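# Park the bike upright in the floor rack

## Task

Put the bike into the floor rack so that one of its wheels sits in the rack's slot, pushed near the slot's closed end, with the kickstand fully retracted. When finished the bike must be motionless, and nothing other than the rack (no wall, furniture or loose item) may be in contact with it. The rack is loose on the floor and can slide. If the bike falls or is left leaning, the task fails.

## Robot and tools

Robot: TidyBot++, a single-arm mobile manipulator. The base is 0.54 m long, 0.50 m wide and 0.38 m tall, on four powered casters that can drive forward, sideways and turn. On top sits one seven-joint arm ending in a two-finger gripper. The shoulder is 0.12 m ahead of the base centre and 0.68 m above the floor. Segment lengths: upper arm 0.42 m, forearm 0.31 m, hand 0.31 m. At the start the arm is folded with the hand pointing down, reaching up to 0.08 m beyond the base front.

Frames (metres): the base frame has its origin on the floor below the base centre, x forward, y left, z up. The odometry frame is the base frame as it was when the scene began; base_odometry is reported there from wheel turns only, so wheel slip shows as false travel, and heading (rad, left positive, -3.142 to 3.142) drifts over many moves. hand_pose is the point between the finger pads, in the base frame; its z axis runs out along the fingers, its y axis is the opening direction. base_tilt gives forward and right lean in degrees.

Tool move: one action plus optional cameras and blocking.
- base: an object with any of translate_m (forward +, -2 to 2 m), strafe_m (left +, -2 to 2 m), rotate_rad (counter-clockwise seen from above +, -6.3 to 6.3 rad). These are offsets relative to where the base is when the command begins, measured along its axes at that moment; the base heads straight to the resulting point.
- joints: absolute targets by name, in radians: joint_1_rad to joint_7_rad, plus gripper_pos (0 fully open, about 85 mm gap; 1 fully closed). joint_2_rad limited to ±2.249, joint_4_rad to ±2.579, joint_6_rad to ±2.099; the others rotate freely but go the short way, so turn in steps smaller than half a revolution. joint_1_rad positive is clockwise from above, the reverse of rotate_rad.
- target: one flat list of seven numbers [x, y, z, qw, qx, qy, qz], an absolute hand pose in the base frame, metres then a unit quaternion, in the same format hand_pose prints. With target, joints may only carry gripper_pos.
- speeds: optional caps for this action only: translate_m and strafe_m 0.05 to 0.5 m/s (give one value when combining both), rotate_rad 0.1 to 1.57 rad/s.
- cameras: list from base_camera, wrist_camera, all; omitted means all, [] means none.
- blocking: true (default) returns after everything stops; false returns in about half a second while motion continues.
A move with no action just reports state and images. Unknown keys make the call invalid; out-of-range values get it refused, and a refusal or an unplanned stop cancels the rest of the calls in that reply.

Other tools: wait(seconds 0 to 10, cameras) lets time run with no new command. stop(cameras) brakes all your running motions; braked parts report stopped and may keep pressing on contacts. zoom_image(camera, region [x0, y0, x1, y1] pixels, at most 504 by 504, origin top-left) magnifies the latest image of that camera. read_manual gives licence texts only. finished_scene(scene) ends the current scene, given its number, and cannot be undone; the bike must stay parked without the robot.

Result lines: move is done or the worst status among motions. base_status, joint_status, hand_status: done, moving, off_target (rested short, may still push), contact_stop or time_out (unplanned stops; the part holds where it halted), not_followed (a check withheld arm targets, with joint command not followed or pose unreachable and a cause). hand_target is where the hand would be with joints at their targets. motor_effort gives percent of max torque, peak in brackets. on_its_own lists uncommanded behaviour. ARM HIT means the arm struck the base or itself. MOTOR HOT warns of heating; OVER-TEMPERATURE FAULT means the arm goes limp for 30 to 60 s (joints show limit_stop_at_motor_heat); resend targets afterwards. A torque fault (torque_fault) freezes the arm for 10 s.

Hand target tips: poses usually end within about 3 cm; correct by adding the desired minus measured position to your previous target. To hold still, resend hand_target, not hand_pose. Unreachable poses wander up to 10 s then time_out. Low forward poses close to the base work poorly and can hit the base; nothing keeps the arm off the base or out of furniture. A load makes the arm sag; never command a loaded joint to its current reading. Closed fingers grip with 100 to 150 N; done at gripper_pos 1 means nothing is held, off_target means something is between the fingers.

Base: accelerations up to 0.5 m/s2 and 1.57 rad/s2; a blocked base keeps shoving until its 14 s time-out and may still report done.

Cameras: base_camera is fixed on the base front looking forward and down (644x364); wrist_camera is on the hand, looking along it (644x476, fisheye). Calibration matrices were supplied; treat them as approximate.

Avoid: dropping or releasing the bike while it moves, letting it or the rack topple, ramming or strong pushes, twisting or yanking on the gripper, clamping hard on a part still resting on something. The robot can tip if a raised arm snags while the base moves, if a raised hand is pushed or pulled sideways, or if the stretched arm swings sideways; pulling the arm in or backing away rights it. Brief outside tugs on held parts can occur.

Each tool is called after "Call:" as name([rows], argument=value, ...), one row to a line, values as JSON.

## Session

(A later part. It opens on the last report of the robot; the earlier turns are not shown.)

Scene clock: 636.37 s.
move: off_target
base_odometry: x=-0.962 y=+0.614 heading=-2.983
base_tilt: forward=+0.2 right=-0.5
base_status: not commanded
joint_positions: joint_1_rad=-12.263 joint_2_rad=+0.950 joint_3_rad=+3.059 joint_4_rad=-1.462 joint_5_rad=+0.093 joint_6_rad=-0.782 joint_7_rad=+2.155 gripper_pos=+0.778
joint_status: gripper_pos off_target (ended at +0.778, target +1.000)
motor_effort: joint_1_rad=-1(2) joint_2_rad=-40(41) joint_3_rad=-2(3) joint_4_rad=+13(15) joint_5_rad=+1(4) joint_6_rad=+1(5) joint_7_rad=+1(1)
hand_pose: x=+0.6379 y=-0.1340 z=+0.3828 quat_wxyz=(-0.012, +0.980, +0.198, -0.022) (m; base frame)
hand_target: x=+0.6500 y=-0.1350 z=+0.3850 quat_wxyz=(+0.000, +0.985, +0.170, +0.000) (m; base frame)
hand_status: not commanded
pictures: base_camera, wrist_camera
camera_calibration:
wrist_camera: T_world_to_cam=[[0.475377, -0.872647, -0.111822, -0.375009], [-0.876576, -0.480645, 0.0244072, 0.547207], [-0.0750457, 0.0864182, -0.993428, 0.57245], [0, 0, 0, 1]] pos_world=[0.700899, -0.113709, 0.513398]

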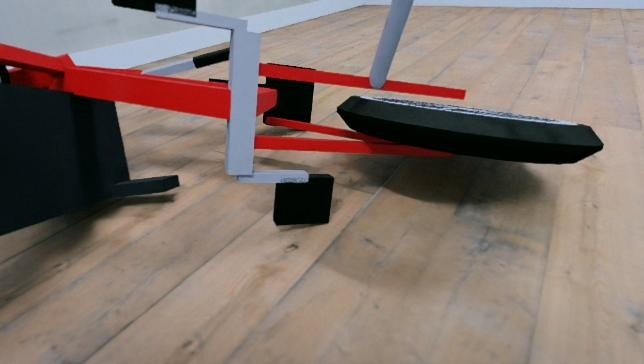

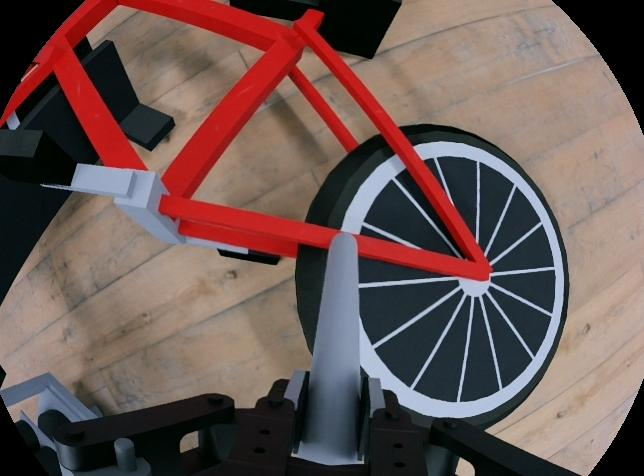

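Call:
move(target=[0.69, -0.24, 0.37, 0, 0.966, 0.259, 0])

Scene clock: 638.13 s.
move: off_target
base_odometry: x=-0.962 y=+0.614 heading=-2.983
base_tilt: forward=+0.2 right=-0.5
base_status: not commanded
joint_positions: joint_1_rad=-12.171 joint_2_rad=+1.056 joint_3_rad=+3.007 joint_4_rad=-1.236 joint_5_rad=+0.090 joint_6_rad=-0.994 joint_7_rad=+2.357 gripper_pos=+0.780
joint_status: not commanded
motor_effort: joint_1_rad=+8(8) joint_2_rad=-36(40) joint_3_rad=+7(7) joint_4_rad=+26(27) joint_5_rad=+9(10) joint_6_rad=+20(21) joint_7_rad=+0(2)
hand_pose: x=+0.6521 y=-0.1674 z=+0.3770 quat_wxyz=(-0.055, +0.964, +0.256, -0.046) (m; base frame)
hand_target: x=+0.6900 y=-0.2400 z=+0.3700 quat_wxyz=(+0.000, +0.966, +0.259, +0.000) (m; base frame)
hand_status: off_target (0.082 m and 8.3 deg from the pose sent, 0.119 m and 7.7 deg at the start)
pictures: base_camera, wrist_camera
camera_calibration:
wrist_camera: T_world_to_cam=[[0.565613, -0.797133, -0.211329, -0.420233], [-0.810293, -0.584837, 0.0372943, 0.478277], [-0.153322, 0.150145, -0.976703, 0.626047], [0, 0, 0, 1]] pos_world=[0.72122, -0.149265, 0.504818]

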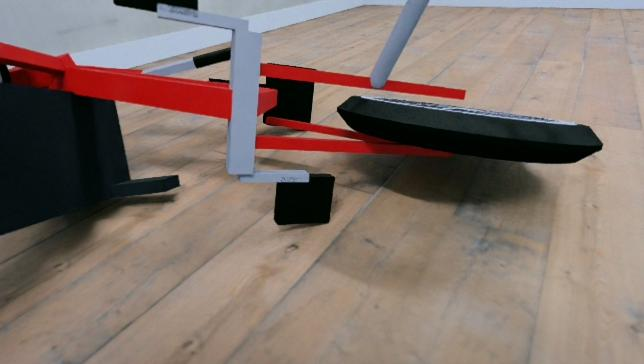

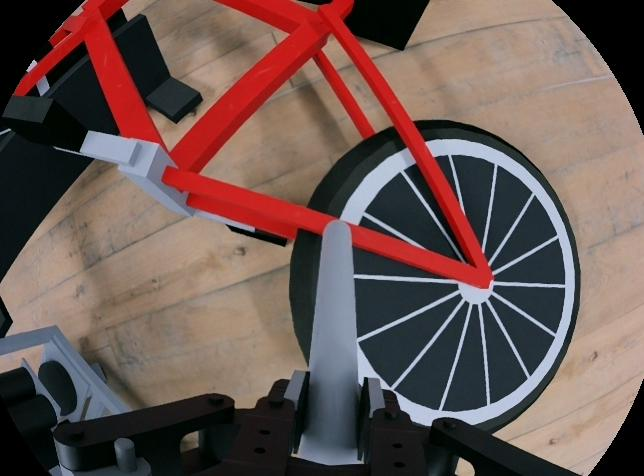

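Call:
move(target=[0.715, -0.28, 0.36, 0, 0.951, 0.309, 0])

Scene clock: 640.23 s.
move: off_target
base_odometry: x=-0.962 y=+0.614 heading=-2.983
base_tilt: forward=+0.2 right=-0.5
base_status: not commanded
joint_positions: joint_1_rad=-12.083 joint_2_rad=+1.199 joint_3_rad=+3.033 joint_4_rad=-0.934 joint_5_rad=+0.108 joint_6_rad=-0.978 joint_7_rad=+2.514 gripper_pos=+0.999
joint_status: not commanded
on_its_own: gripper_pos moved +0.219 to your old target +1.000
motor_effort: joint_1_rad=+0(13) joint_2_rad=-47(48) joint_3_rad=-2(10) joint_4_rad=+15(28) joint_5_rad=+0(11) joint_6_rad=+0(23) joint_7_rad=+1(1)
hand_pose: x=+0.7254 y=-0.2812 z=+0.3587 quat_wxyz=(+0.007, +0.961, +0.274, +0.017) (m; base frame)
hand_target: x=+0.7150 y=-0.2800 z=+0.3600 quat_wxyz=(+0.000, +0.951, +0.309, +0.000) (m; base frame)
hand_status: off_target (0.011 m and 4.7 deg from the pose sent, 0.130 m and 10.3 deg at the start)
pictures: base_camera, wrist_camera
camera_calibration:
wrist_camera: T_world_to_cam=[[0.613513, -0.788039, -0.0509613, -0.646021], [-0.78968, -0.612441, -0.0363406, 0.475478], [-0.00257296, 0.0625386, -0.998039, 0.510194], [0, 0, 0, 1]] pos_world=[0.773131, -0.249794, 0.493551]

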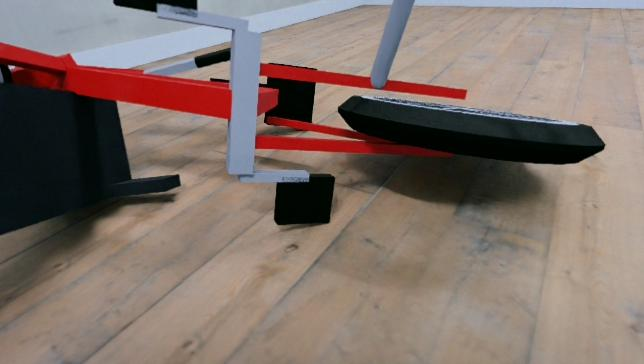

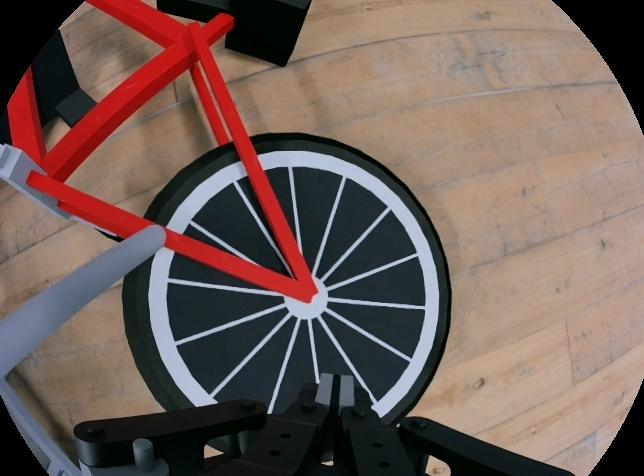

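Call:
move(target=[0.62, -0.25, 0.55, 0, 0.98, 0.199, 0], cameras=[])

Call:
move(base={"strafe_m": -0.95}, joints={"joint_1_rad": -12.566, "joint_2_rad": -0.3, "joint_3_rad": 3.14, "joint_4_rad": -2.2, "joint_5_rad": 0, "joint_6_rad": -0.6, "joint_7_rad": 1.57})

Scene clock: 645.13 s.
move: off_target
base_odometry: x=-0.962 y=+0.614 heading=-2.983
base_tilt: forward=+0.2 right=-0.5
base_status: not commanded
joint_positions: joint_1_rad=-12.083 joint_2_rad=+0.731 joint_3_rad=+3.062 joint_4_rad=-1.276 joint_5_rad=+0.081 joint_6_rad=-1.063 joint_7_rad=+2.475 gripper_pos=+0.999
joint_status: not commanded
motor_effort: joint_1_rad=+1(1) joint_2_rad=-38(49) joint_3_rad=-2(3) joint_4_rad=+16(17) joint_5_rad=+2(2) joint_6_rad=+0(1) joint_7_rad=+1(1)
hand_pose: x=+0.6493 y=-0.2547 z=+0.5534 quat_wxyz=(+0.030, +0.966, +0.254, +0.024) (m; base frame)
hand_target: x=+0.6200 y=-0.2500 z=+0.5500 quat_wxyz=(+0.000, +0.980, +0.199, +0.000) (m; base frame)
hand_status: off_target (0.030 m and 7.9 deg from the pose sent, 0.221 m and 9.1 deg at the start)
pictures: none
No camera images: "cameras" was empty.

Scene clock: 648.37 s.
move: done
base_odometry: x=-1.113 y=+1.552 heading=-2.983
base_tilt: forward=+0.2 right=-0.5
base_status: done
joint_positions: joint_1_rad=-12.554 joint_2_rad=-0.288 joint_3_rad=+3.122 joint_4_rad=-2.174 joint_5_rad=+0.039 joint_6_rad=-0.655 joint_7_rad=+1.639 gripper_pos=+0.999
joint_status: all done
motor_effort: joint_1_rad=+0(3) joint_2_rad=-7(40) joint_3_rad=+1(2) joint_4_rad=+20(21) joint_5_rad=+0(3) joint_6_rad=+5(6) joint_7_rad=+1(2)
hand_pose: x=+0.4740 y=-0.0036 z=+0.7308 quat_wxyz=(+0.028, +0.954, +0.048, +0.295) (m; base frame)
hand_target: x=+0.4784 y=+0.0018 z=+0.7327 quat_wxyz=(+0.000, +0.949, +0.000, +0.315) (m; base frame)
hand_status: not commanded
pictures: base_camera, wrist_camera
camera_calibration:
wrist_camera: T_world_to_cam=[[0.202474, -0.976414, 0.0749734, -0.151854], [-0.804251, -0.209477, -0.556147, 0.848708], [0.558734, 0.0523077, -0.827695, 0.472999], [0, 0, 0, 1]] pos_world=[0.44904, 0.00477058, 0.874891]

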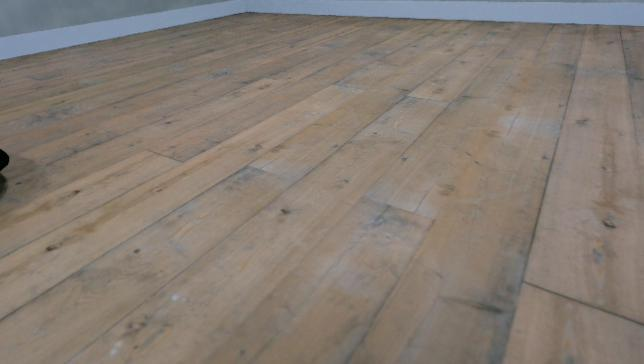

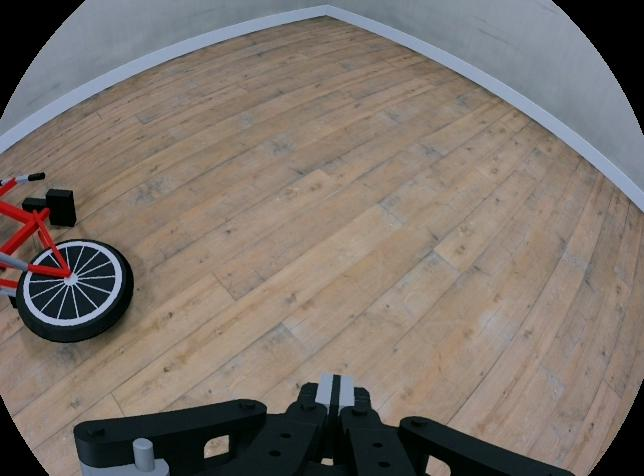

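Call:
move(base={"translate_m": 0.80, "rotate_rad": 1.763})

Scene clock: 651.93 s.
move: done
base_odometry: x=-1.903 y=+1.425 heading=-1.219
base_tilt: forward=+0.2 right=-0.5
base_status: done
joint_positions: joint_1_rad=-12.559 joint_2_rad=-0.293 joint_3_rad=+3.127 joint_4_rad=-2.176 joint_5_rad=+0.036 joint_6_rad=-0.651 joint_7_rad=+1.639 gripper_pos=+0.999
joint_status: not commanded
motor_effort: joint_1_rad=+0(2) joint_2_rad=-7(8) joint_3_rad=+0(2) joint_4_rad=+20(22) joint_5_rad=+0(2) joint_6_rad=+4(6) joint_7_rad=+1(1)
hand_pose: x=+0.4743 y=-0.0031 z=+0.7326 quat_wxyz=(+0.026, +0.953, +0.047, +0.298) (m; base frame)
hand_target: x=+0.4784 y=+0.0018 z=+0.7327 quat_wxyz=(+0.000, +0.949, +0.000, +0.315) (m; base frame)
hand_status: not commanded
pictures: base_camera, wrist_camera
camera_calibration:
wrist_camera: T_world_to_cam=[[0.200968, -0.976915, 0.072447, -0.148995], [-0.800067, -0.206361, -0.563301, 0.853314], [0.565248, 0.0552431, -0.823069, 0.467828], [0, 0, 0, 1]] pos_world=[0.448213, 0.00469074, 0.876522]

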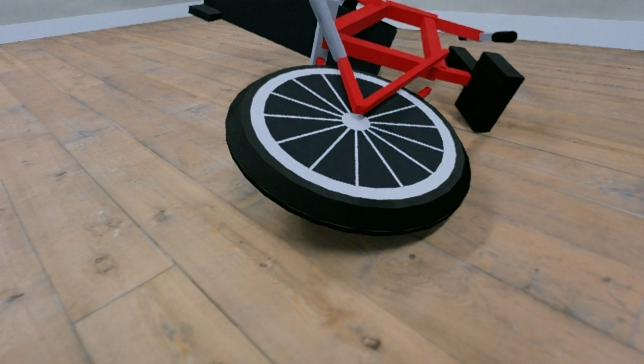

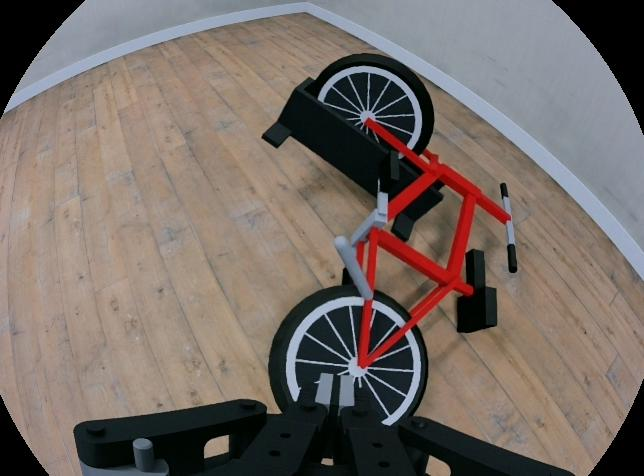

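Call:
move(base={"translate_m": 0.2}, speeds={"translate_m": 0.15}, cameras=["base_camera"])

Call:
move(target=[0.52, 0.10, 0.58, 0, 0.707, -0.707, 0], joints={"gripper_pos": 0.0})

Scene clock: 657.67 s.
move: done
base_odometry: x=-1.834 y=+1.237 heading=-1.219
base_tilt: forward=+0.2 right=-0.5
base_status: done
joint_positions: joint_1_rad=-12.559 joint_2_rad=-0.295 joint_3_rad=+3.127 joint_4_rad=-2.177 joint_5_rad=+0.036 joint_6_rad=-0.650 joint_7_rad=+1.639 gripper_pos=+0.999
joint_status: not commanded
motor_effort: joint_1_rad=+1(1) joint_2_rad=-6(10) joint_3_rad=+0(1) joint_4_rad=+20(21) joint_5_rad=+1(2) joint_6_rad=+5(6) joint_7_rad=+1(1)
hand_pose: x=+0.4742 y=-0.0030 z=+0.7332 quat_wxyz=(+0.026, +0.953, +0.046, +0.300) (m; base frame)
hand_target: x=+0.4784 y=+0.0018 z=+0.7327 quat_wxyz=(+0.000, +0.949, +0.000, +0.315) (m; base frame)
hand_status: not commanded
pictures: base_camera

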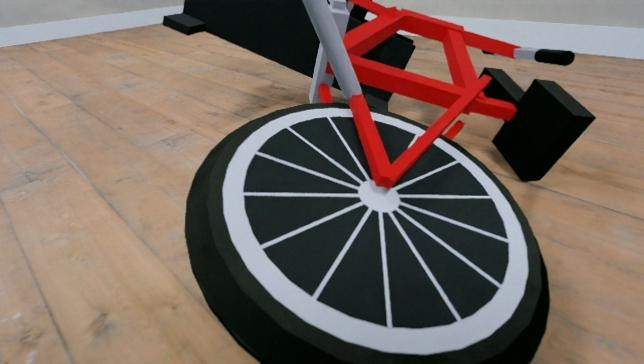

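Scene clock: 660.23 s.
move: off_target
base_odometry: x=-1.834 y=+1.237 heading=-1.219
base_tilt: forward=+0.2 right=-0.5
base_status: not commanded
joint_positions: joint_1_rad=-13.034 joint_2_rad=+0.383 joint_3_rad=+3.439 joint_4_rad=-1.831 joint_5_rad=-0.105 joint_6_rad=-0.907 joint_7_rad=-0.025 gripper_pos=+0.000
joint_status: all done
motor_effort: joint_1_rad=+1(2) joint_2_rad=-25(27) joint_3_rad=+1(2) joint_4_rad=+14(21) joint_5_rad=+2(2) joint_6_rad=+0(6) joint_7_rad=+1(1)
hand_pose: x=+0.5290 y=+0.0954 z=+0.5760 quat_wxyz=(-0.007, +0.743, -0.669, +0.022) (m; base frame)
hand_target: x=+0.5200 y=+0.1000 z=+0.5800 quat_wxyz=(+0.000, +0.707, -0.707, +0.000) (m; base frame)
hand_status: off_target (0.011 m and 6.6 deg from the pose sent, 0.190 m and 100.3 deg at the start)
pictures: base_camera, wrist_camera
camera_calibration:
wrist_camera: T_world_to_cam=[[-0.971385, -0.208528, -0.113696, 0.601603], [-0.205526, 0.977927, -0.0376462, 0.0988715], [0.119037, -0.0132014, -0.992802, 0.642932], [0, 0, 0, 1]] pos_world=[0.528176, 0.0372497, 0.710426]

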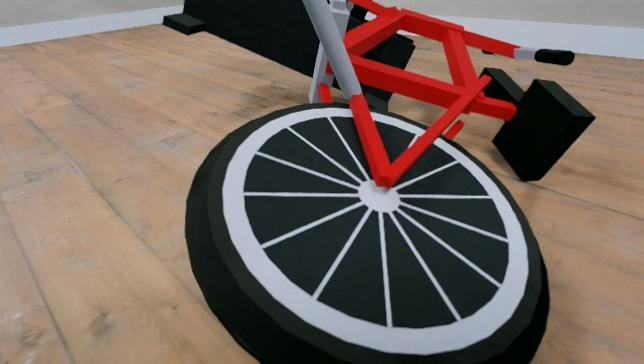

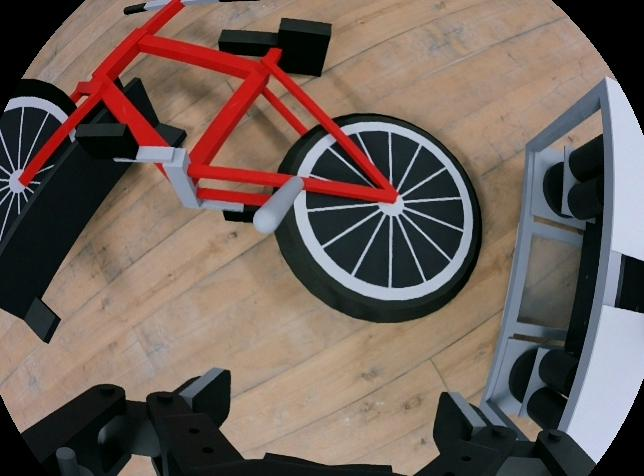

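Call:
move(target=[0.60, 0.09, 0.47, 0.271, 0.653, -0.653, 0.271])

Scene clock: 663.07 s.
move: off_target
base_odometry: x=-1.834 y=+1.237 heading=-1.219
base_tilt: forward=+0.2 right=-0.5
base_status: not commanded
joint_positions: joint_1_rad=-13.506 joint_2_rad=+1.086 joint_3_rad=+3.852 joint_4_rad=-1.411 joint_5_rad=+0.033 joint_6_rad=-1.114 joint_7_rad=-0.393 gripper_pos=+0.000
joint_status: not commanded
motor_effort: joint_1_rad=+0(2) joint_2_rad=-37(38) joint_3_rad=+11(11) joint_4_rad=+9(15) joint_5_rad=+5(6) joint_6_rad=-3(3) joint_7_rad=+1(1)
hand_pose: x=+0.6006 y=+0.1019 z=+0.4515 quat_wxyz=(+0.254, +0.685, -0.637, +0.245) (m; base frame)
hand_target: x=+0.6000 y=+0.0900 z=+0.4700 quat_wxyz=(+0.271, +0.653, -0.653, +0.271) (m; base frame)
hand_status: off_target (0.022 m and 5.5 deg from the pose sent, 0.128 m and 44.3 deg at the start)
pictures: base_camera, wrist_camera
camera_calibration:
wrist_camera: T_world_to_cam=[[-0.981167, -0.187367, 0.046964, 0.589517], [-0.171332, 0.731887, -0.659535, 0.387953], [0.0892026, -0.655161, -0.750205, 0.484666], [0, 0, 0, 1]] pos_world=[0.60165, 0.144053, 0.591782]

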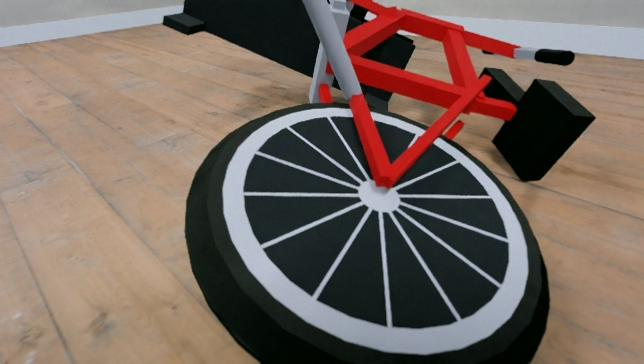

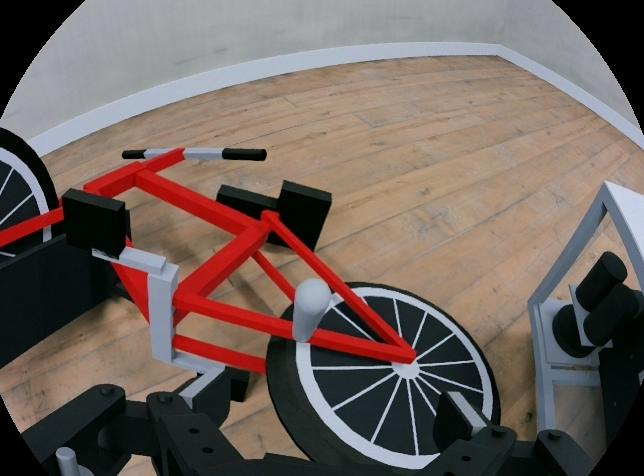

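Call:
move(target=[0.615, 0.03, 0.42, 0.271, 0.653, -0.653, 0.271])

Call:
move(target=[0.618, -0.02, 0.375, 0.271, 0.653, -0.653, 0.271])

Scene clock: 664.60 s.
move: off_target
base_odometry: x=-1.834 y=+1.237 heading=-1.219
base_tilt: forward=+0.2 right=-0.5
base_status: not commanded
joint_positions: joint_1_rad=-13.450 joint_2_rad=+1.194 joint_3_rad=+3.916 joint_4_rad=-1.446 joint_5_rad=+0.019 joint_6_rad=-1.034 joint_7_rad=-0.395 gripper_pos=+0.000
joint_status: not commanded
motor_effort: joint_1_rad=+0(3) joint_2_rad=-36(39) joint_3_rad=+12(13) joint_4_rad=+6(9) joint_5_rad=+5(6) joint_6_rad=-2(3) joint_7_rad=+1(1)
hand_pose: x=+0.6071 y=+0.0310 z=+0.4207 quat_wxyz=(+0.289, +0.651, -0.648, +0.269) (m; base frame)
hand_target: x=+0.6150 y=+0.0300 z=+0.4200 quat_wxyz=(+0.271, +0.653, -0.653, +0.271) (m; base frame)
hand_status: off_target (0.008 m and 2.2 deg from the pose sent, 0.080 m and 5.5 deg at the start)
pictures: base_camera, wrist_camera
camera_calibration:
wrist_camera: T_world_to_cam=[[-0.991458, -0.120187, 0.050659, 0.586672], [-0.119265, 0.67821, -0.725126, 0.418221], [0.0527936, -0.724973, -0.686751, 0.412096], [0, 0, 0, 1]] pos_world=[0.609784, 0.0856278, 0.55655]

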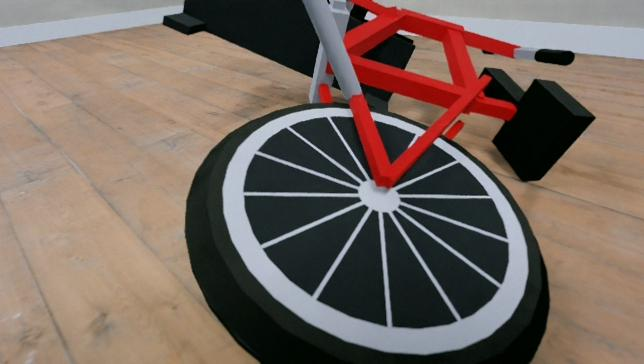

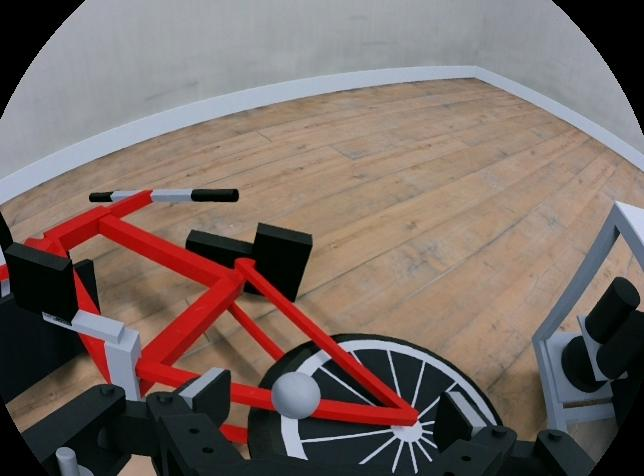

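Scene clock: 665.80 s.
move: off_target
base_odometry: x=-1.834 y=+1.237 heading=-1.219
base_tilt: forward=+0.2 right=-0.5
base_status: not commanded
joint_positions: joint_1_rad=-13.405 joint_2_rad=+1.292 joint_3_rad=+3.960 joint_4_rad=-1.497 joint_5_rad=-0.061 joint_6_rad=-0.900 joint_7_rad=-0.357 gripper_pos=+0.000
joint_status: not commanded
motor_effort: joint_1_rad=+0(3) joint_2_rad=-35(39) joint_3_rad=+13(14) joint_4_rad=+6(7) joint_5_rad=+5(7) joint_6_rad=-4(4) joint_7_rad=+1(1)
hand_pose: x=+0.6064 y=-0.0194 z=+0.3770 quat_wxyz=(+0.292, +0.639, -0.658, +0.272) (m; base frame)
hand_target: x=+0.6180 y=-0.0200 z=+0.3750 quat_wxyz=(+0.271, +0.653, -0.653, +0.271) (m; base frame)
hand_status: off_target (0.012 m and 3.0 deg from the pose sent, 0.069 m and 2.2 deg at the start)
pictures: base_camera, wrist_camera
camera_calibration:
wrist_camera: T_world_to_cam=[[-0.995072, -0.09121, 0.0388854, 0.589399], [-0.0904253, 0.673897, -0.733271, 0.406157], [0.0406769, -0.733174, -0.678824, 0.349717], [0, 0, 0, 1]] pos_world=[0.608996, 0.0364547, 0.5123]

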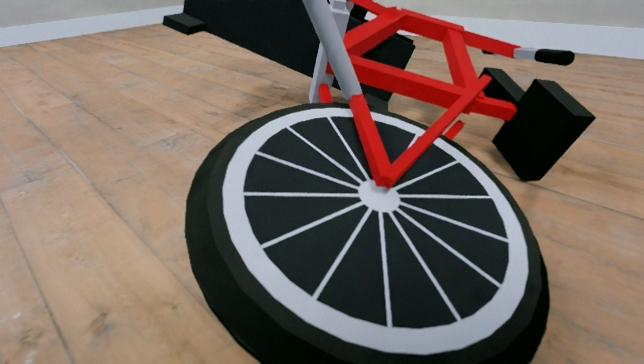

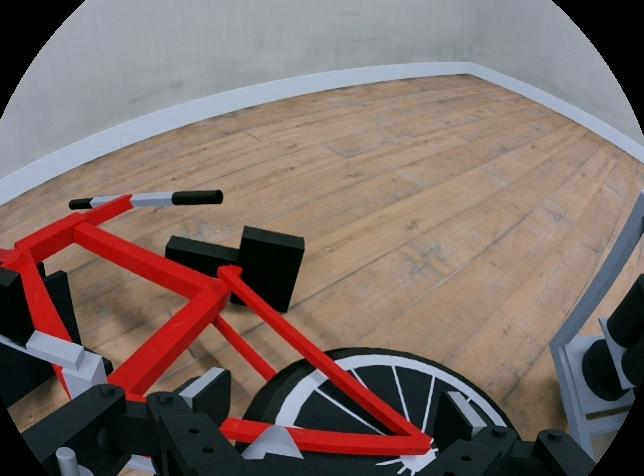

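Call:
move(target=[0.636, -0.018, 0.362, 0.271, 0.653, -0.653, 0.271], cameras=[])

Call:
move(joints={"gripper_pos": 0.70})

Scene clock: 667.40 s.
move: off_target
base_odometry: x=-1.834 y=+1.237 heading=-1.219
base_tilt: forward=+0.2 right=-0.5
base_status: not commanded
joint_positions: joint_1_rad=-13.374 joint_2_rad=+1.311 joint_3_rad=+3.960 joint_4_rad=-1.443 joint_5_rad=-0.061 joint_6_rad=-0.900 joint_7_rad=-0.357 gripper_pos=+0.000
joint_status: not commanded
motor_effort: joint_1_rad=+0(1) joint_2_rad=-36(37) joint_3_rad=+13(14) joint_4_rad=+3(5) joint_5_rad=+5(7) joint_6_rad=-3(3) joint_7_rad=+1(1)
hand_pose: x=+0.6275 y=-0.0223 z=+0.3717 quat_wxyz=(+0.283, +0.639, -0.659, +0.278) (m; base frame)
hand_target: x=+0.6360 y=-0.0180 z=+0.3620 quat_wxyz=(+0.271, +0.653, -0.653, +0.271) (m; base frame)
hand_status: off_target (0.014 m and 2.3 deg from the pose sent, 0.033 m and 3.0 deg at the start)
pictures: none
No camera images: "cameras" was empty.

Scene clock: 668.33 s.
move: done
base_odometry: x=-1.834 y=+1.237 heading=-1.219
base_tilt: forward=+0.2 right=-0.6
base_status: not commanded
joint_positions: joint_1_rad=-13.375 joint_2_rad=+1.311 joint_3_rad=+3.960 joint_4_rad=-1.444 joint_5_rad=-0.061 joint_6_rad=-0.901 joint_7_rad=-0.357 gripper_pos=+0.700
joint_status: all done
motor_effort: joint_1_rad=+1(3) joint_2_rad=-36(37) joint_3_rad=+14(16) joint_4_rad=+7(10) joint_5_rad=+6(7) joint_6_rad=+0(3) joint_7_rad=+1(1)
hand_pose: x=+0.6267 y=-0.0224 z=+0.3716 quat_wxyz=(+0.283, +0.639, -0.659, +0.277) (m; base frame)
hand_target: x=+0.6360 y=-0.0180 z=+0.3620 quat_wxyz=(+0.271, +0.653, -0.653, +0.271) (m; base frame)
hand_status: not commanded
pictures: base_camera, wrist_camera
camera_calibration:
wrist_camera: T_world_to_cam=[[-0.994955, -0.0983778, 0.0196409, 0.616444], [-0.0814176, 0.677479, -0.731022, 0.399617], [0.05861, -0.728934, -0.682071, 0.333144], [0, 0, 0, 1]] pos_world=[0.626344, 0.0327524, 0.507249]

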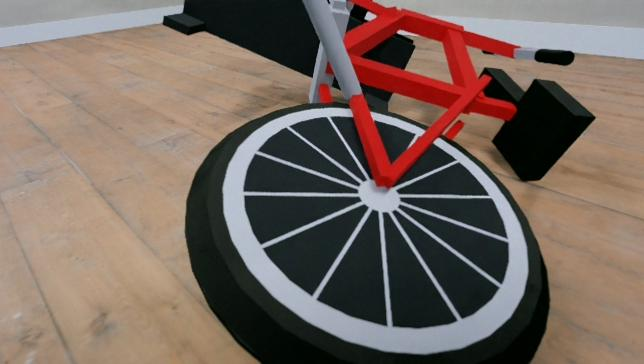

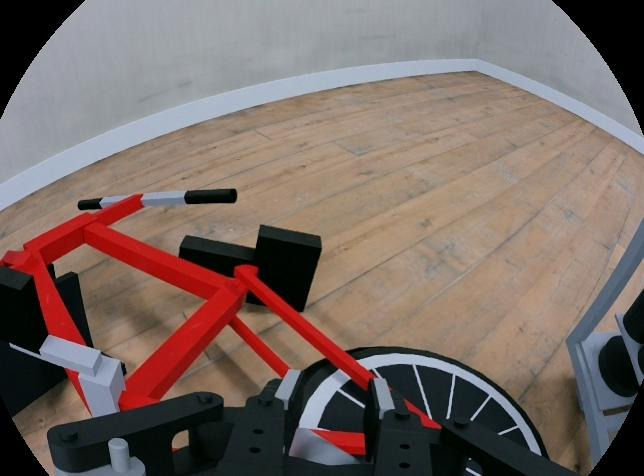

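Call:
move(target=[0.57, -0.03, 0.36, 0.271, 0.653, -0.653, 0.271])

Scene clock: 670.20 s.
move: off_target
base_odometry: x=-1.834 y=+1.237 heading=-1.219
base_tilt: forward=+0.2 right=-0.5
base_status: not commanded
joint_positions: joint_1_rad=-13.475 joint_2_rad=+1.310 joint_3_rad=+4.031 joint_4_rad=-1.617 joint_5_rad=-0.169 joint_6_rad=-0.711 joint_7_rad=-0.302 gripper_pos=+0.700
joint_status: not commanded
motor_effort: joint_1_rad=+1(2) joint_2_rad=-29(37) joint_3_rad=+10(15) joint_4_rad=-6(8) joint_5_rad=+4(6) joint_6_rad=-10(11) joint_7_rad=+1(1)
hand_pose: x=+0.6116 y=-0.0219 z=+0.3679 quat_wxyz=(+0.244, +0.650, -0.653, +0.302) (m; base frame)
hand_target: x=+0.5700 y=-0.0300 z=+0.3600 quat_wxyz=(+0.271, +0.653, -0.653, +0.271) (m; base frame)
hand_status: off_target (0.043 m and 4.7 deg from the pose sent, 0.058 m and 2.3 deg at the start)
pictures: base_camera, wrist_camera
camera_calibration:
wrist_camera: T_world_to_cam=[[-0.986236, -0.155386, -0.0565156, 0.622985], [-0.0671582, 0.688796, -0.721838, 0.383535], [0.151091, -0.708107, -0.68975, 0.278618], [0, 0, 0, 1]] pos_world=[0.598071, 0.0299171, 0.504235]

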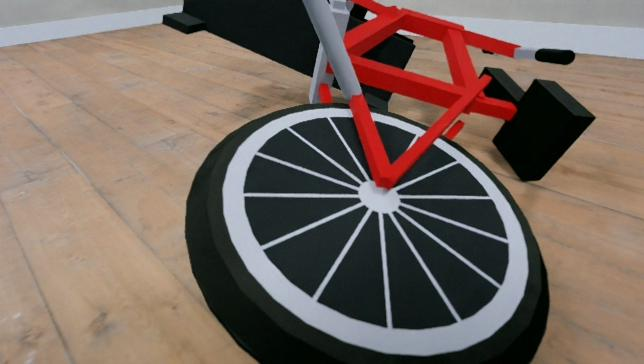

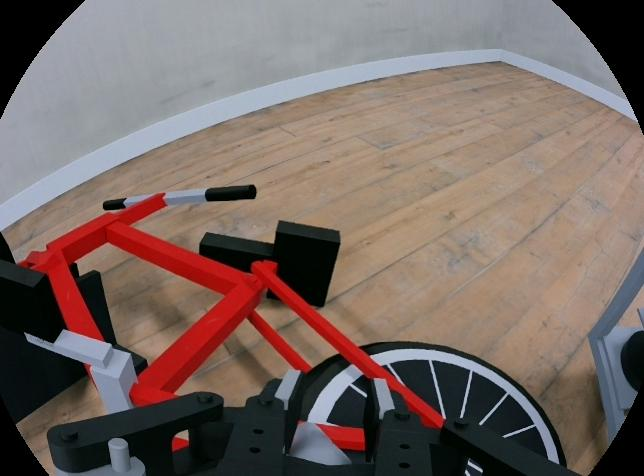

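Call:
move(target=[0.52, -0.045, 0.355, 0.271, 0.653, -0.653, 0.271])

Call:
move(target=[0.48, -0.065, 0.345, 0.271, 0.653, -0.653, 0.271])

Scene clock: 672.27 s.
move: off_target
base_odometry: x=-1.834 y=+1.237 heading=-1.219
base_tilt: forward=+0.2 right=-0.6
base_status: not commanded
joint_positions: joint_1_rad=-13.553 joint_2_rad=+1.323 joint_3_rad=+4.057 joint_4_rad=-1.861 joint_5_rad=-0.310 joint_6_rad=-0.613 joint_7_rad=-0.203 gripper_pos=+0.700
joint_status: not commanded
motor_effort: joint_1_rad=+0(2) joint_2_rad=-28(30) joint_3_rad=+14(15) joint_4_rad=+0(10) joint_5_rad=+6(6) joint_6_rad=-1(11) joint_7_rad=+1(2)
hand_pose: x=+0.5215 y=-0.0512 z=+0.3598 quat_wxyz=(+0.275, +0.635, -0.665, +0.280) (m; base frame)
hand_target: x=+0.5200 y=-0.0450 z=+0.3550 quat_wxyz=(+0.271, +0.653, -0.653, +0.271) (m; base frame)
hand_status: off_target (0.008 m and 2.7 deg from the pose sent, 0.095 m and 4.7 deg at the start)
pictures: base_camera, wrist_camera
camera_calibration:
wrist_camera: T_world_to_cam=[[-0.995816, -0.0913637, -0.0016845, 0.517667], [-0.061493, 0.683649, -0.727215, 0.390529], [0.0675927, -0.724069, -0.686407, 0.307333], [0, 0, 0, 1]] pos_world=[0.518743, 0.00284176, 0.495826]

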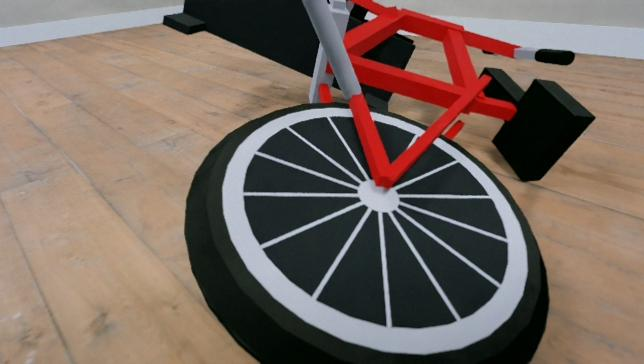

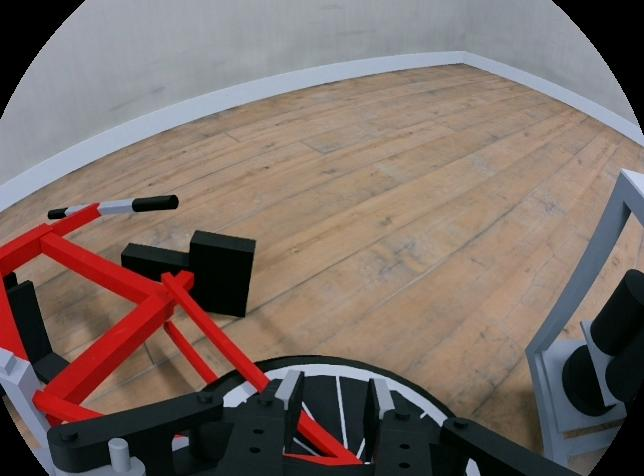

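Scene clock: 673.50 s.
move: off_target
base_odometry: x=-1.834 y=+1.237 heading=-1.219
base_tilt: forward=+0.2 right=-0.5
base_status: not commanded
joint_positions: joint_1_rad=-13.580 joint_2_rad=+1.343 joint_3_rad=+4.057 joint_4_rad=-1.998 joint_5_rad=-0.443 joint_6_rad=-0.534 joint_7_rad=-0.089 gripper_pos=+0.700
joint_status: not commanded
motor_effort: joint_1_rad=+1(1) joint_2_rad=-26(29) joint_3_rad=+13(14) joint_4_rad=-3(3) joint_5_rad=+4(5) joint_6_rad=+0(2) joint_7_rad=+1(1)
hand_pose: x=+0.4717 y=-0.0691 z=+0.3510 quat_wxyz=(+0.286, +0.631, -0.671, +0.266) (m; base frame)
hand_target: x=+0.4800 y=-0.0650 z=+0.3450 quat_wxyz=(+0.271, +0.653, -0.653, +0.271) (m; base frame)
hand_status: off_target (0.011 m and 3.7 deg from the pose sent, 0.046 m and 2.7 deg at the start)
pictures: base_camera, wrist_camera
camera_calibration:
wrist_camera: T_world_to_cam=[[-0.997645, -0.0639865, 0.0247154, 0.459835], [-0.0621456, 0.69063, -0.720533, 0.391765], [0.0290352, -0.720372, -0.69298, 0.312483], [0, 0, 0, 1]] pos_world=[0.474026, -0.0160378, 0.487459]

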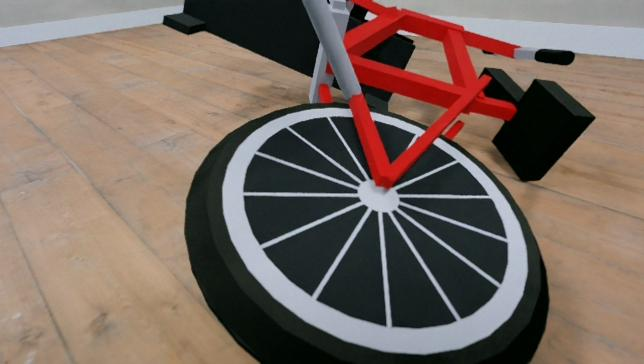

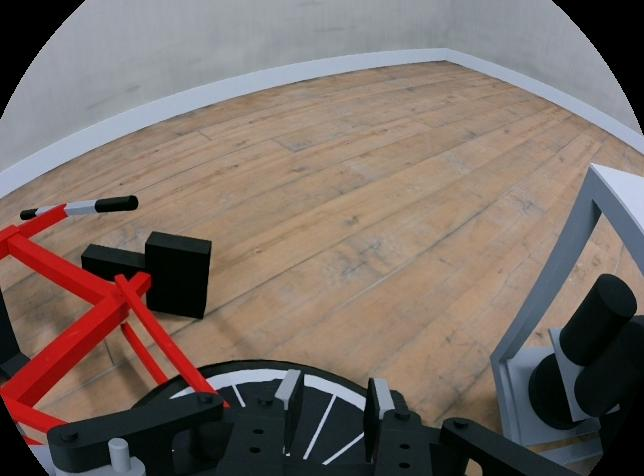

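Call:
move(target=[0.50, 0.05, 0.52, 0.271, 0.653, -0.653, 0.271], cameras=[])

Call:
move(joints={"joint_1_rad": -12.566, "joint_2_rad": 0.0, "joint_3_rad": 3.14, "joint_4_rad": -2.0, "joint_5_rad": 0, "joint_6_rad": -1.14, "joint_7_rad": 3.14, "gripper_pos": 0.0}, cameras=[])

Call:
move(target=[0.58, -0.10, 0.58, 0, 0.707, 0.707, 0])

Scene clock: 679.00 s.
move: off_target
base_odometry: x=-1.834 y=+1.237 heading=-1.219
base_tilt: forward=+0.2 right=-0.5
base_status: not commanded
joint_positions: joint_1_rad=-13.703 joint_2_rad=+0.906 joint_3_rad=+4.031 joint_4_rad=-1.819 joint_5_rad=+0.057 joint_6_rad=-0.967 joint_7_rad=-0.385 gripper_pos=+0.700
joint_status: not commanded
motor_effort: joint_1_rad=+0(3) joint_2_rad=-28(29) joint_3_rad=+11(14) joint_4_rad=+7(8) joint_5_rad=+5(6) joint_6_rad=-2(3) joint_7_rad=+1(1)
hand_pose: x=+0.5063 y=+0.0420 z=+0.5100 quat_wxyz=(+0.264, +0.666, -0.646, +0.264) (m; base frame)
hand_target: x=+0.5000 y=+0.0500 z=+0.5200 quat_wxyz=(+0.271, +0.653, -0.653, +0.271) (m; base frame)
hand_status: off_target (0.014 m and 2.0 deg from the pose sent, 0.209 m and 3.7 deg at the start)
pictures: none
No camera images: "cameras" was empty.

Scene clock: 682.40 s.
move: done
base_odometry: x=-1.834 y=+1.237 heading=-1.219
base_tilt: forward=+0.2 right=-0.5
base_status: not commanded
joint_positions: joint_1_rad=-12.578 joint_2_rad=+0.013 joint_3_rad=+3.163 joint_4_rad=-1.974 joint_5_rad=+0.040 joint_6_rad=-1.084 joint_7_rad=-3.072 gripper_pos=+0.000
joint_status: all done
motor_effort: joint_1_rad=-1(2) joint_2_rad=-15(29) joint_3_rad=+0(11) joint_4_rad=+17(17) joint_5_rad=+0(6) joint_6_rad=+1(4) joint_7_rad=+1(2)
hand_pose: x=+0.4343 y=-0.0129 z=+0.6653 quat_wxyz=(-0.038, -0.679, -0.733, -0.011) (m; base frame)
hand_target: x=+0.4053 y=+0.0017 z=+0.6604 quat_wxyz=(-0.001, -0.707, -0.707, -0.001) (m; base frame)
hand_status: not commanded
pictures: none
No camera images: "cameras" was empty.

Scene clock: 684.37 s.
move: off_target
base_odometry: x=-1.834 y=+1.237 heading=-1.219
base_tilt: forward=+0.2 right=-0.5
base_status: not commanded
joint_positions: joint_1_rad=-12.154 joint_2_rad=+0.521 joint_3_rad=+2.852 joint_4_rad=-1.616 joint_5_rad=+0.138 joint_6_rad=-1.084 joint_7_rad=-3.072 gripper_pos=+0.000
joint_status: not commanded
motor_effort: joint_1_rad=+1(2) joint_2_rad=-30(31) joint_3_rad=-3(3) joint_4_rad=+14(18) joint_5_rad=+1(2) joint_6_rad=-1(2) joint_7_rad=+1(1)
hand_pose: x=+0.5605 y=-0.0926 z=+0.5758 quat_wxyz=(+0.029, -0.713, -0.700, +0.009) (m; base frame)
hand_target: x=+0.5800 y=-0.1000 z=+0.5800 quat_wxyz=(+0.000, -0.707, -0.707, +0.000) (m; base frame)
hand_status: off_target (0.021 m and 3.6 deg from the pose sent, 0.190 m and 6.4 deg at the start)
pictures: base_camera, wrist_camera
camera_calibration:
wrist_camera: T_world_to_cam=[[0.988016, 0.0886662, -0.126346, -0.470487], [0.0838675, -0.995557, -0.0428177, -0.0527877], [-0.129581, 0.0317083, -0.991062, 0.77893], [0, 0, 0, 1]] pos_world=[0.57021, -0.0355354, 0.710263]

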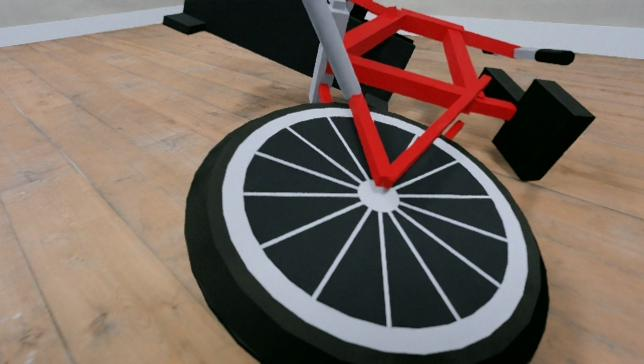

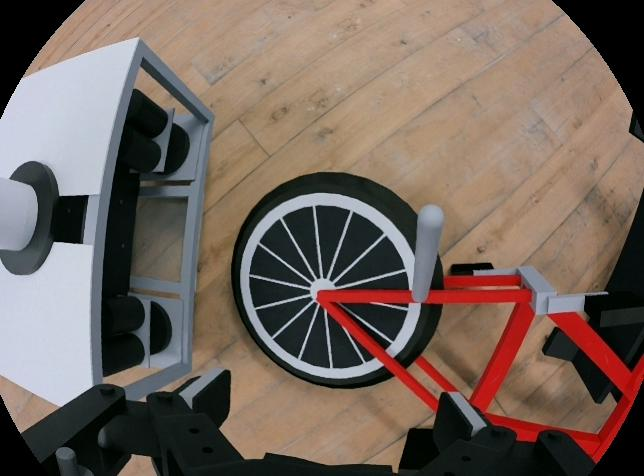

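Call:
move(target=[0.62, -0.11, 0.46, 0.2706, -0.653, -0.653, -0.2706])

Scene clock: 687.50 s.
move: off_target
base_odometry: x=-1.834 y=+1.237 heading=-1.219
base_tilt: forward=+0.2 right=-0.5
base_status: not commanded
joint_positions: joint_1_rad=-11.687 joint_2_rad=+1.163 joint_3_rad=+2.509 joint_4_rad=-1.249 joint_5_rad=-0.059 joint_6_rad=-1.188 joint_7_rad=-2.698 gripper_pos=+0.000
joint_status: not commanded
motor_effort: joint_1_rad=+1(2) joint_2_rad=-39(41) joint_3_rad=-11(12) joint_4_rad=+9(15) joint_5_rad=-4(5) joint_6_rad=-3(4) joint_7_rad=+1(1)
hand_pose: x=+0.6197 y=-0.1222 z=+0.4407 quat_wxyz=(+0.255, -0.686, -0.637, -0.243) (m; base frame)
hand_target: x=+0.6200 y=-0.1100 z=+0.4600 quat_wxyz=(+0.271, -0.653, -0.653, -0.271) (m; base frame)
hand_status: off_target (0.023 m and 5.5 deg from the pose sent, 0.131 m and 43.5 deg at the start)
pictures: base_camera, wrist_camera
camera_calibration:
wrist_camera: T_world_to_cam=[[0.997126, 0.0696641, -0.0297819, -0.593942], [0.0321185, -0.744708, -0.666618, 0.244699], [-0.0686181, 0.663745, -0.744805, 0.584634], [0, 0, 0, 1]] pos_world=[0.624492, -0.164443, 0.58087]

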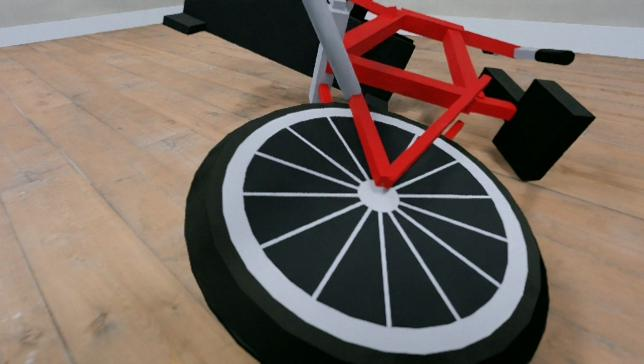

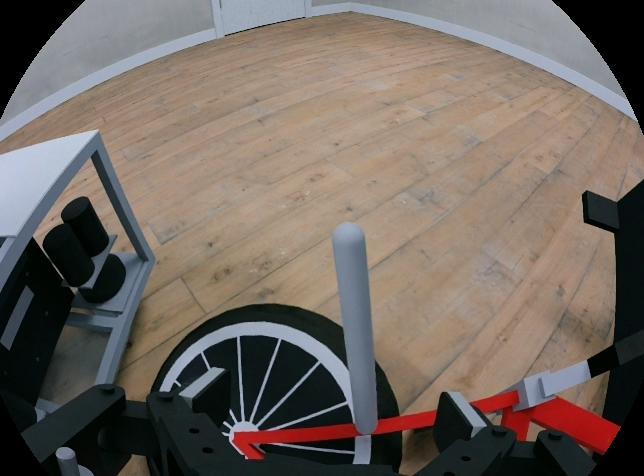

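Call:
move(target=[0.63, -0.04, 0.41, 0.2706, -0.653, -0.653, -0.2706], cameras=[])

Call:
move(target=[0.63, 0.01, 0.365, 0.2706, -0.653, -0.653, -0.2706])

Scene clock: 689.40 s.
move: off_target
base_odometry: x=-1.834 y=+1.237 heading=-1.219
base_tilt: forward=+0.2 right=-0.5
base_status: not commanded
joint_positions: joint_1_rad=-11.736 joint_2_rad=+1.254 joint_3_rad=+2.430 joint_4_rad=-1.327 joint_5_rad=-0.050 joint_6_rad=-1.082 joint_7_rad=-2.697 gripper_pos=+0.000
joint_status: not commanded
motor_effort: joint_1_rad=+1(4) joint_2_rad=-37(40) joint_3_rad=-13(13) joint_4_rad=+7(10) joint_5_rad=-4(5) joint_6_rad=-3(4) joint_7_rad=+1(1)
hand_pose: x=+0.6209 y=-0.0396 z=+0.4117 quat_wxyz=(+0.292, -0.650, -0.648, -0.269) (m; base frame)
hand_target: x=+0.6300 y=-0.0400 z=+0.4100 quat_wxyz=(+0.271, -0.653, -0.653, -0.271) (m; base frame)
hand_status: off_target (0.009 m and 2.5 deg from the pose sent, 0.088 m and 5.5 deg at the start)
pictures: none
No camera images: "cameras" was empty.

Scene clock: 690.60 s.
move: off_target
base_odometry: x=-1.834 y=+1.237 heading=-1.219
base_tilt: forward=+0.2 right=-0.5
base_status: not commanded
joint_positions: joint_1_rad=-11.772 joint_2_rad=+1.348 joint_3_rad=+2.376 joint_4_rad=-1.388 joint_5_rad=+0.028 joint_6_rad=-0.936 joint_7_rad=-2.726 gripper_pos=+0.000
joint_status: not commanded
motor_effort: joint_1_rad=+0(3) joint_2_rad=-37(40) joint_3_rad=-14(14) joint_4_rad=+4(7) joint_5_rad=-4(5) joint_6_rad=-3(4) joint_7_rad=+1(1)
hand_pose: x=+0.6190 y=+0.0105 z=+0.3672 quat_wxyz=(+0.292, -0.639, -0.657, -0.274) (m; base frame)
hand_target: x=+0.6300 y=+0.0100 z=+0.3650 quat_wxyz=(+0.271, -0.653, -0.653, -0.271) (m; base frame)
hand_status: off_target (0.011 m and 3.1 deg from the pose sent, 0.069 m and 2.5 deg at the start)
pictures: base_camera, wrist_camera
camera_calibration:
wrist_camera: T_world_to_cam=[[0.9869, 0.161011, 0.0101838, -0.613896], [0.116106, -0.664999, -0.737764, 0.267826], [-0.112016, 0.729282, -0.674982, 0.442213], [0, 0, 0, 1]] pos_world=[0.624293, -0.0455502, 0.50233]

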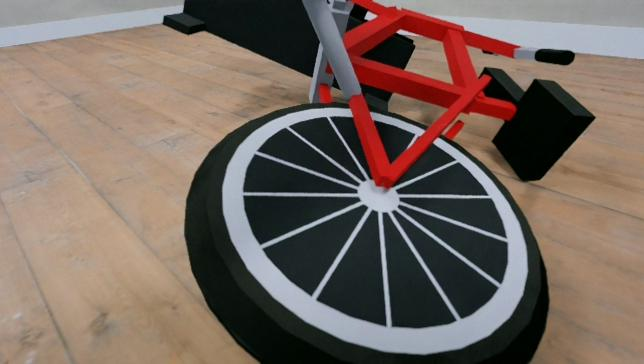

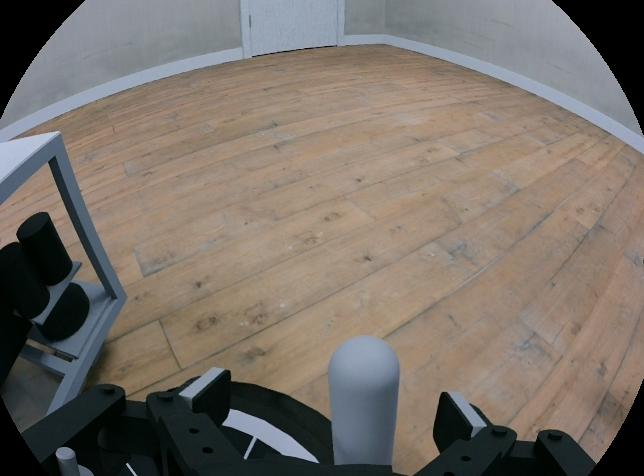

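Call:
move(joints={"gripper_pos": 0.72})

Scene clock: 691.93 s.
move: done
base_odometry: x=-1.834 y=+1.237 heading=-1.219
base_tilt: forward=+0.2 right=-0.5
base_status: not commanded
joint_positions: joint_1_rad=-11.772 joint_2_rad=+1.345 joint_3_rad=+2.368 joint_4_rad=-1.386 joint_5_rad=+0.029 joint_6_rad=-0.910 joint_7_rad=-2.726 gripper_pos=+0.718
joint_status: all done
motor_effort: joint_1_rad=+0(2) joint_2_rad=-34(38) joint_3_rad=-13(14) joint_4_rad=+1(5) joint_5_rad=-4(5) joint_6_rad=-5(8) joint_7_rad=+0(1)
hand_pose: x=+0.6298 y=+0.0096 z=+0.3690 quat_wxyz=(+0.279, -0.642, -0.657, -0.282) (m; base frame)
hand_target: x=+0.6300 y=+0.0100 z=+0.3650 quat_wxyz=(+0.271, -0.653, -0.653, -0.271) (m; base frame)
hand_status: not commanded
pictures: base_camera, wrist_camera
camera_calibration:
wrist_camera: T_world_to_cam=[[0.988904, 0.144509, 0.0344239, -0.634534], [0.123711, -0.672833, -0.729377, 0.259431], [-0.0822402, 0.725543, -0.683245, 0.429688], [0, 0, 0, 1]] pos_world=[0.630737, -0.0455078, 0.504648]

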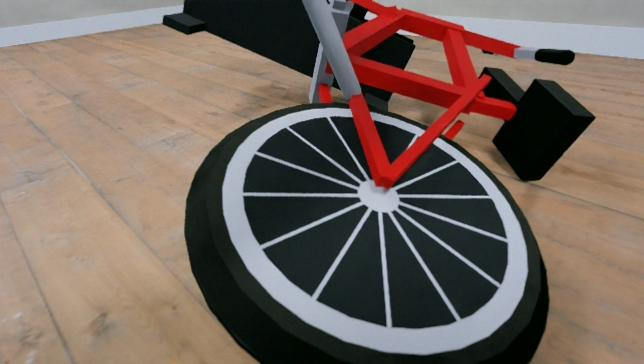

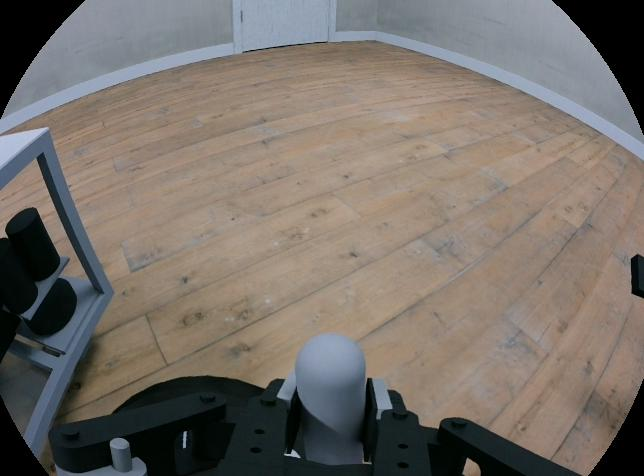

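Call:
move(target=[0.56, 0.0, 0.36, 0.2706, -0.653, -0.653, -0.2706])

Scene clock: 694.00 s.
move: off_target
base_odometry: x=-1.834 y=+1.237 heading=-1.219
base_tilt: forward=+0.2 right=-0.5
base_status: not commanded
joint_positions: joint_1_rad=-11.635 joint_2_rad=+1.334 joint_3_rad=+2.283 joint_4_rad=-1.564 joint_5_rad=+0.135 joint_6_rad=-0.747 joint_7_rad=-2.753 gripper_pos=+0.719
joint_status: not commanded
motor_effort: joint_1_rad=+2(4) joint_2_rad=-30(35) joint_3_rad=-7(13) joint_4_rad=-7(8) joint_5_rad=+0(4) joint_6_rad=-13(14) joint_7_rad=+1(1)
hand_pose: x=+0.6078 y=-0.0039 z=+0.3751 quat_wxyz=(+0.240, -0.649, -0.652, -0.310) (m; base frame)
hand_target: x=+0.5600 y=+0.0000 z=+0.3600 quat_wxyz=(+0.271, -0.653, -0.653, -0.271) (m; base frame)
hand_status: off_target (0.050 m and 5.8 deg from the pose sent, 0.071 m and 2.1 deg at the start)
pictures: base_camera, wrist_camera
camera_calibration:
wrist_camera: T_world_to_cam=[[0.989139, 0.0935463, 0.113374, -0.64095], [0.146484, -0.69102, -0.707838, 0.235575], [0.0121282, 0.716757, -0.697217, 0.389737], [0, 0, 0, 1]] pos_world=[0.594753, -0.0566013, 0.511147]

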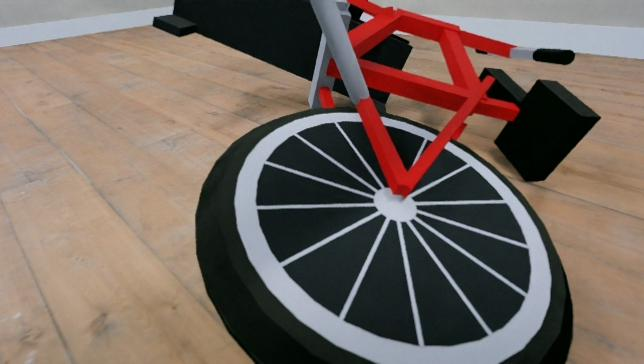

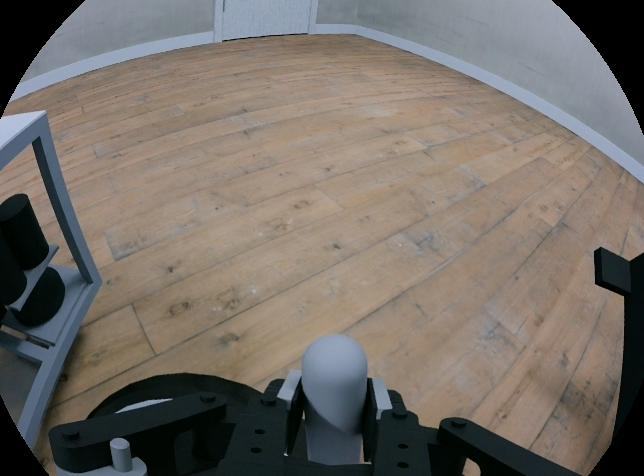

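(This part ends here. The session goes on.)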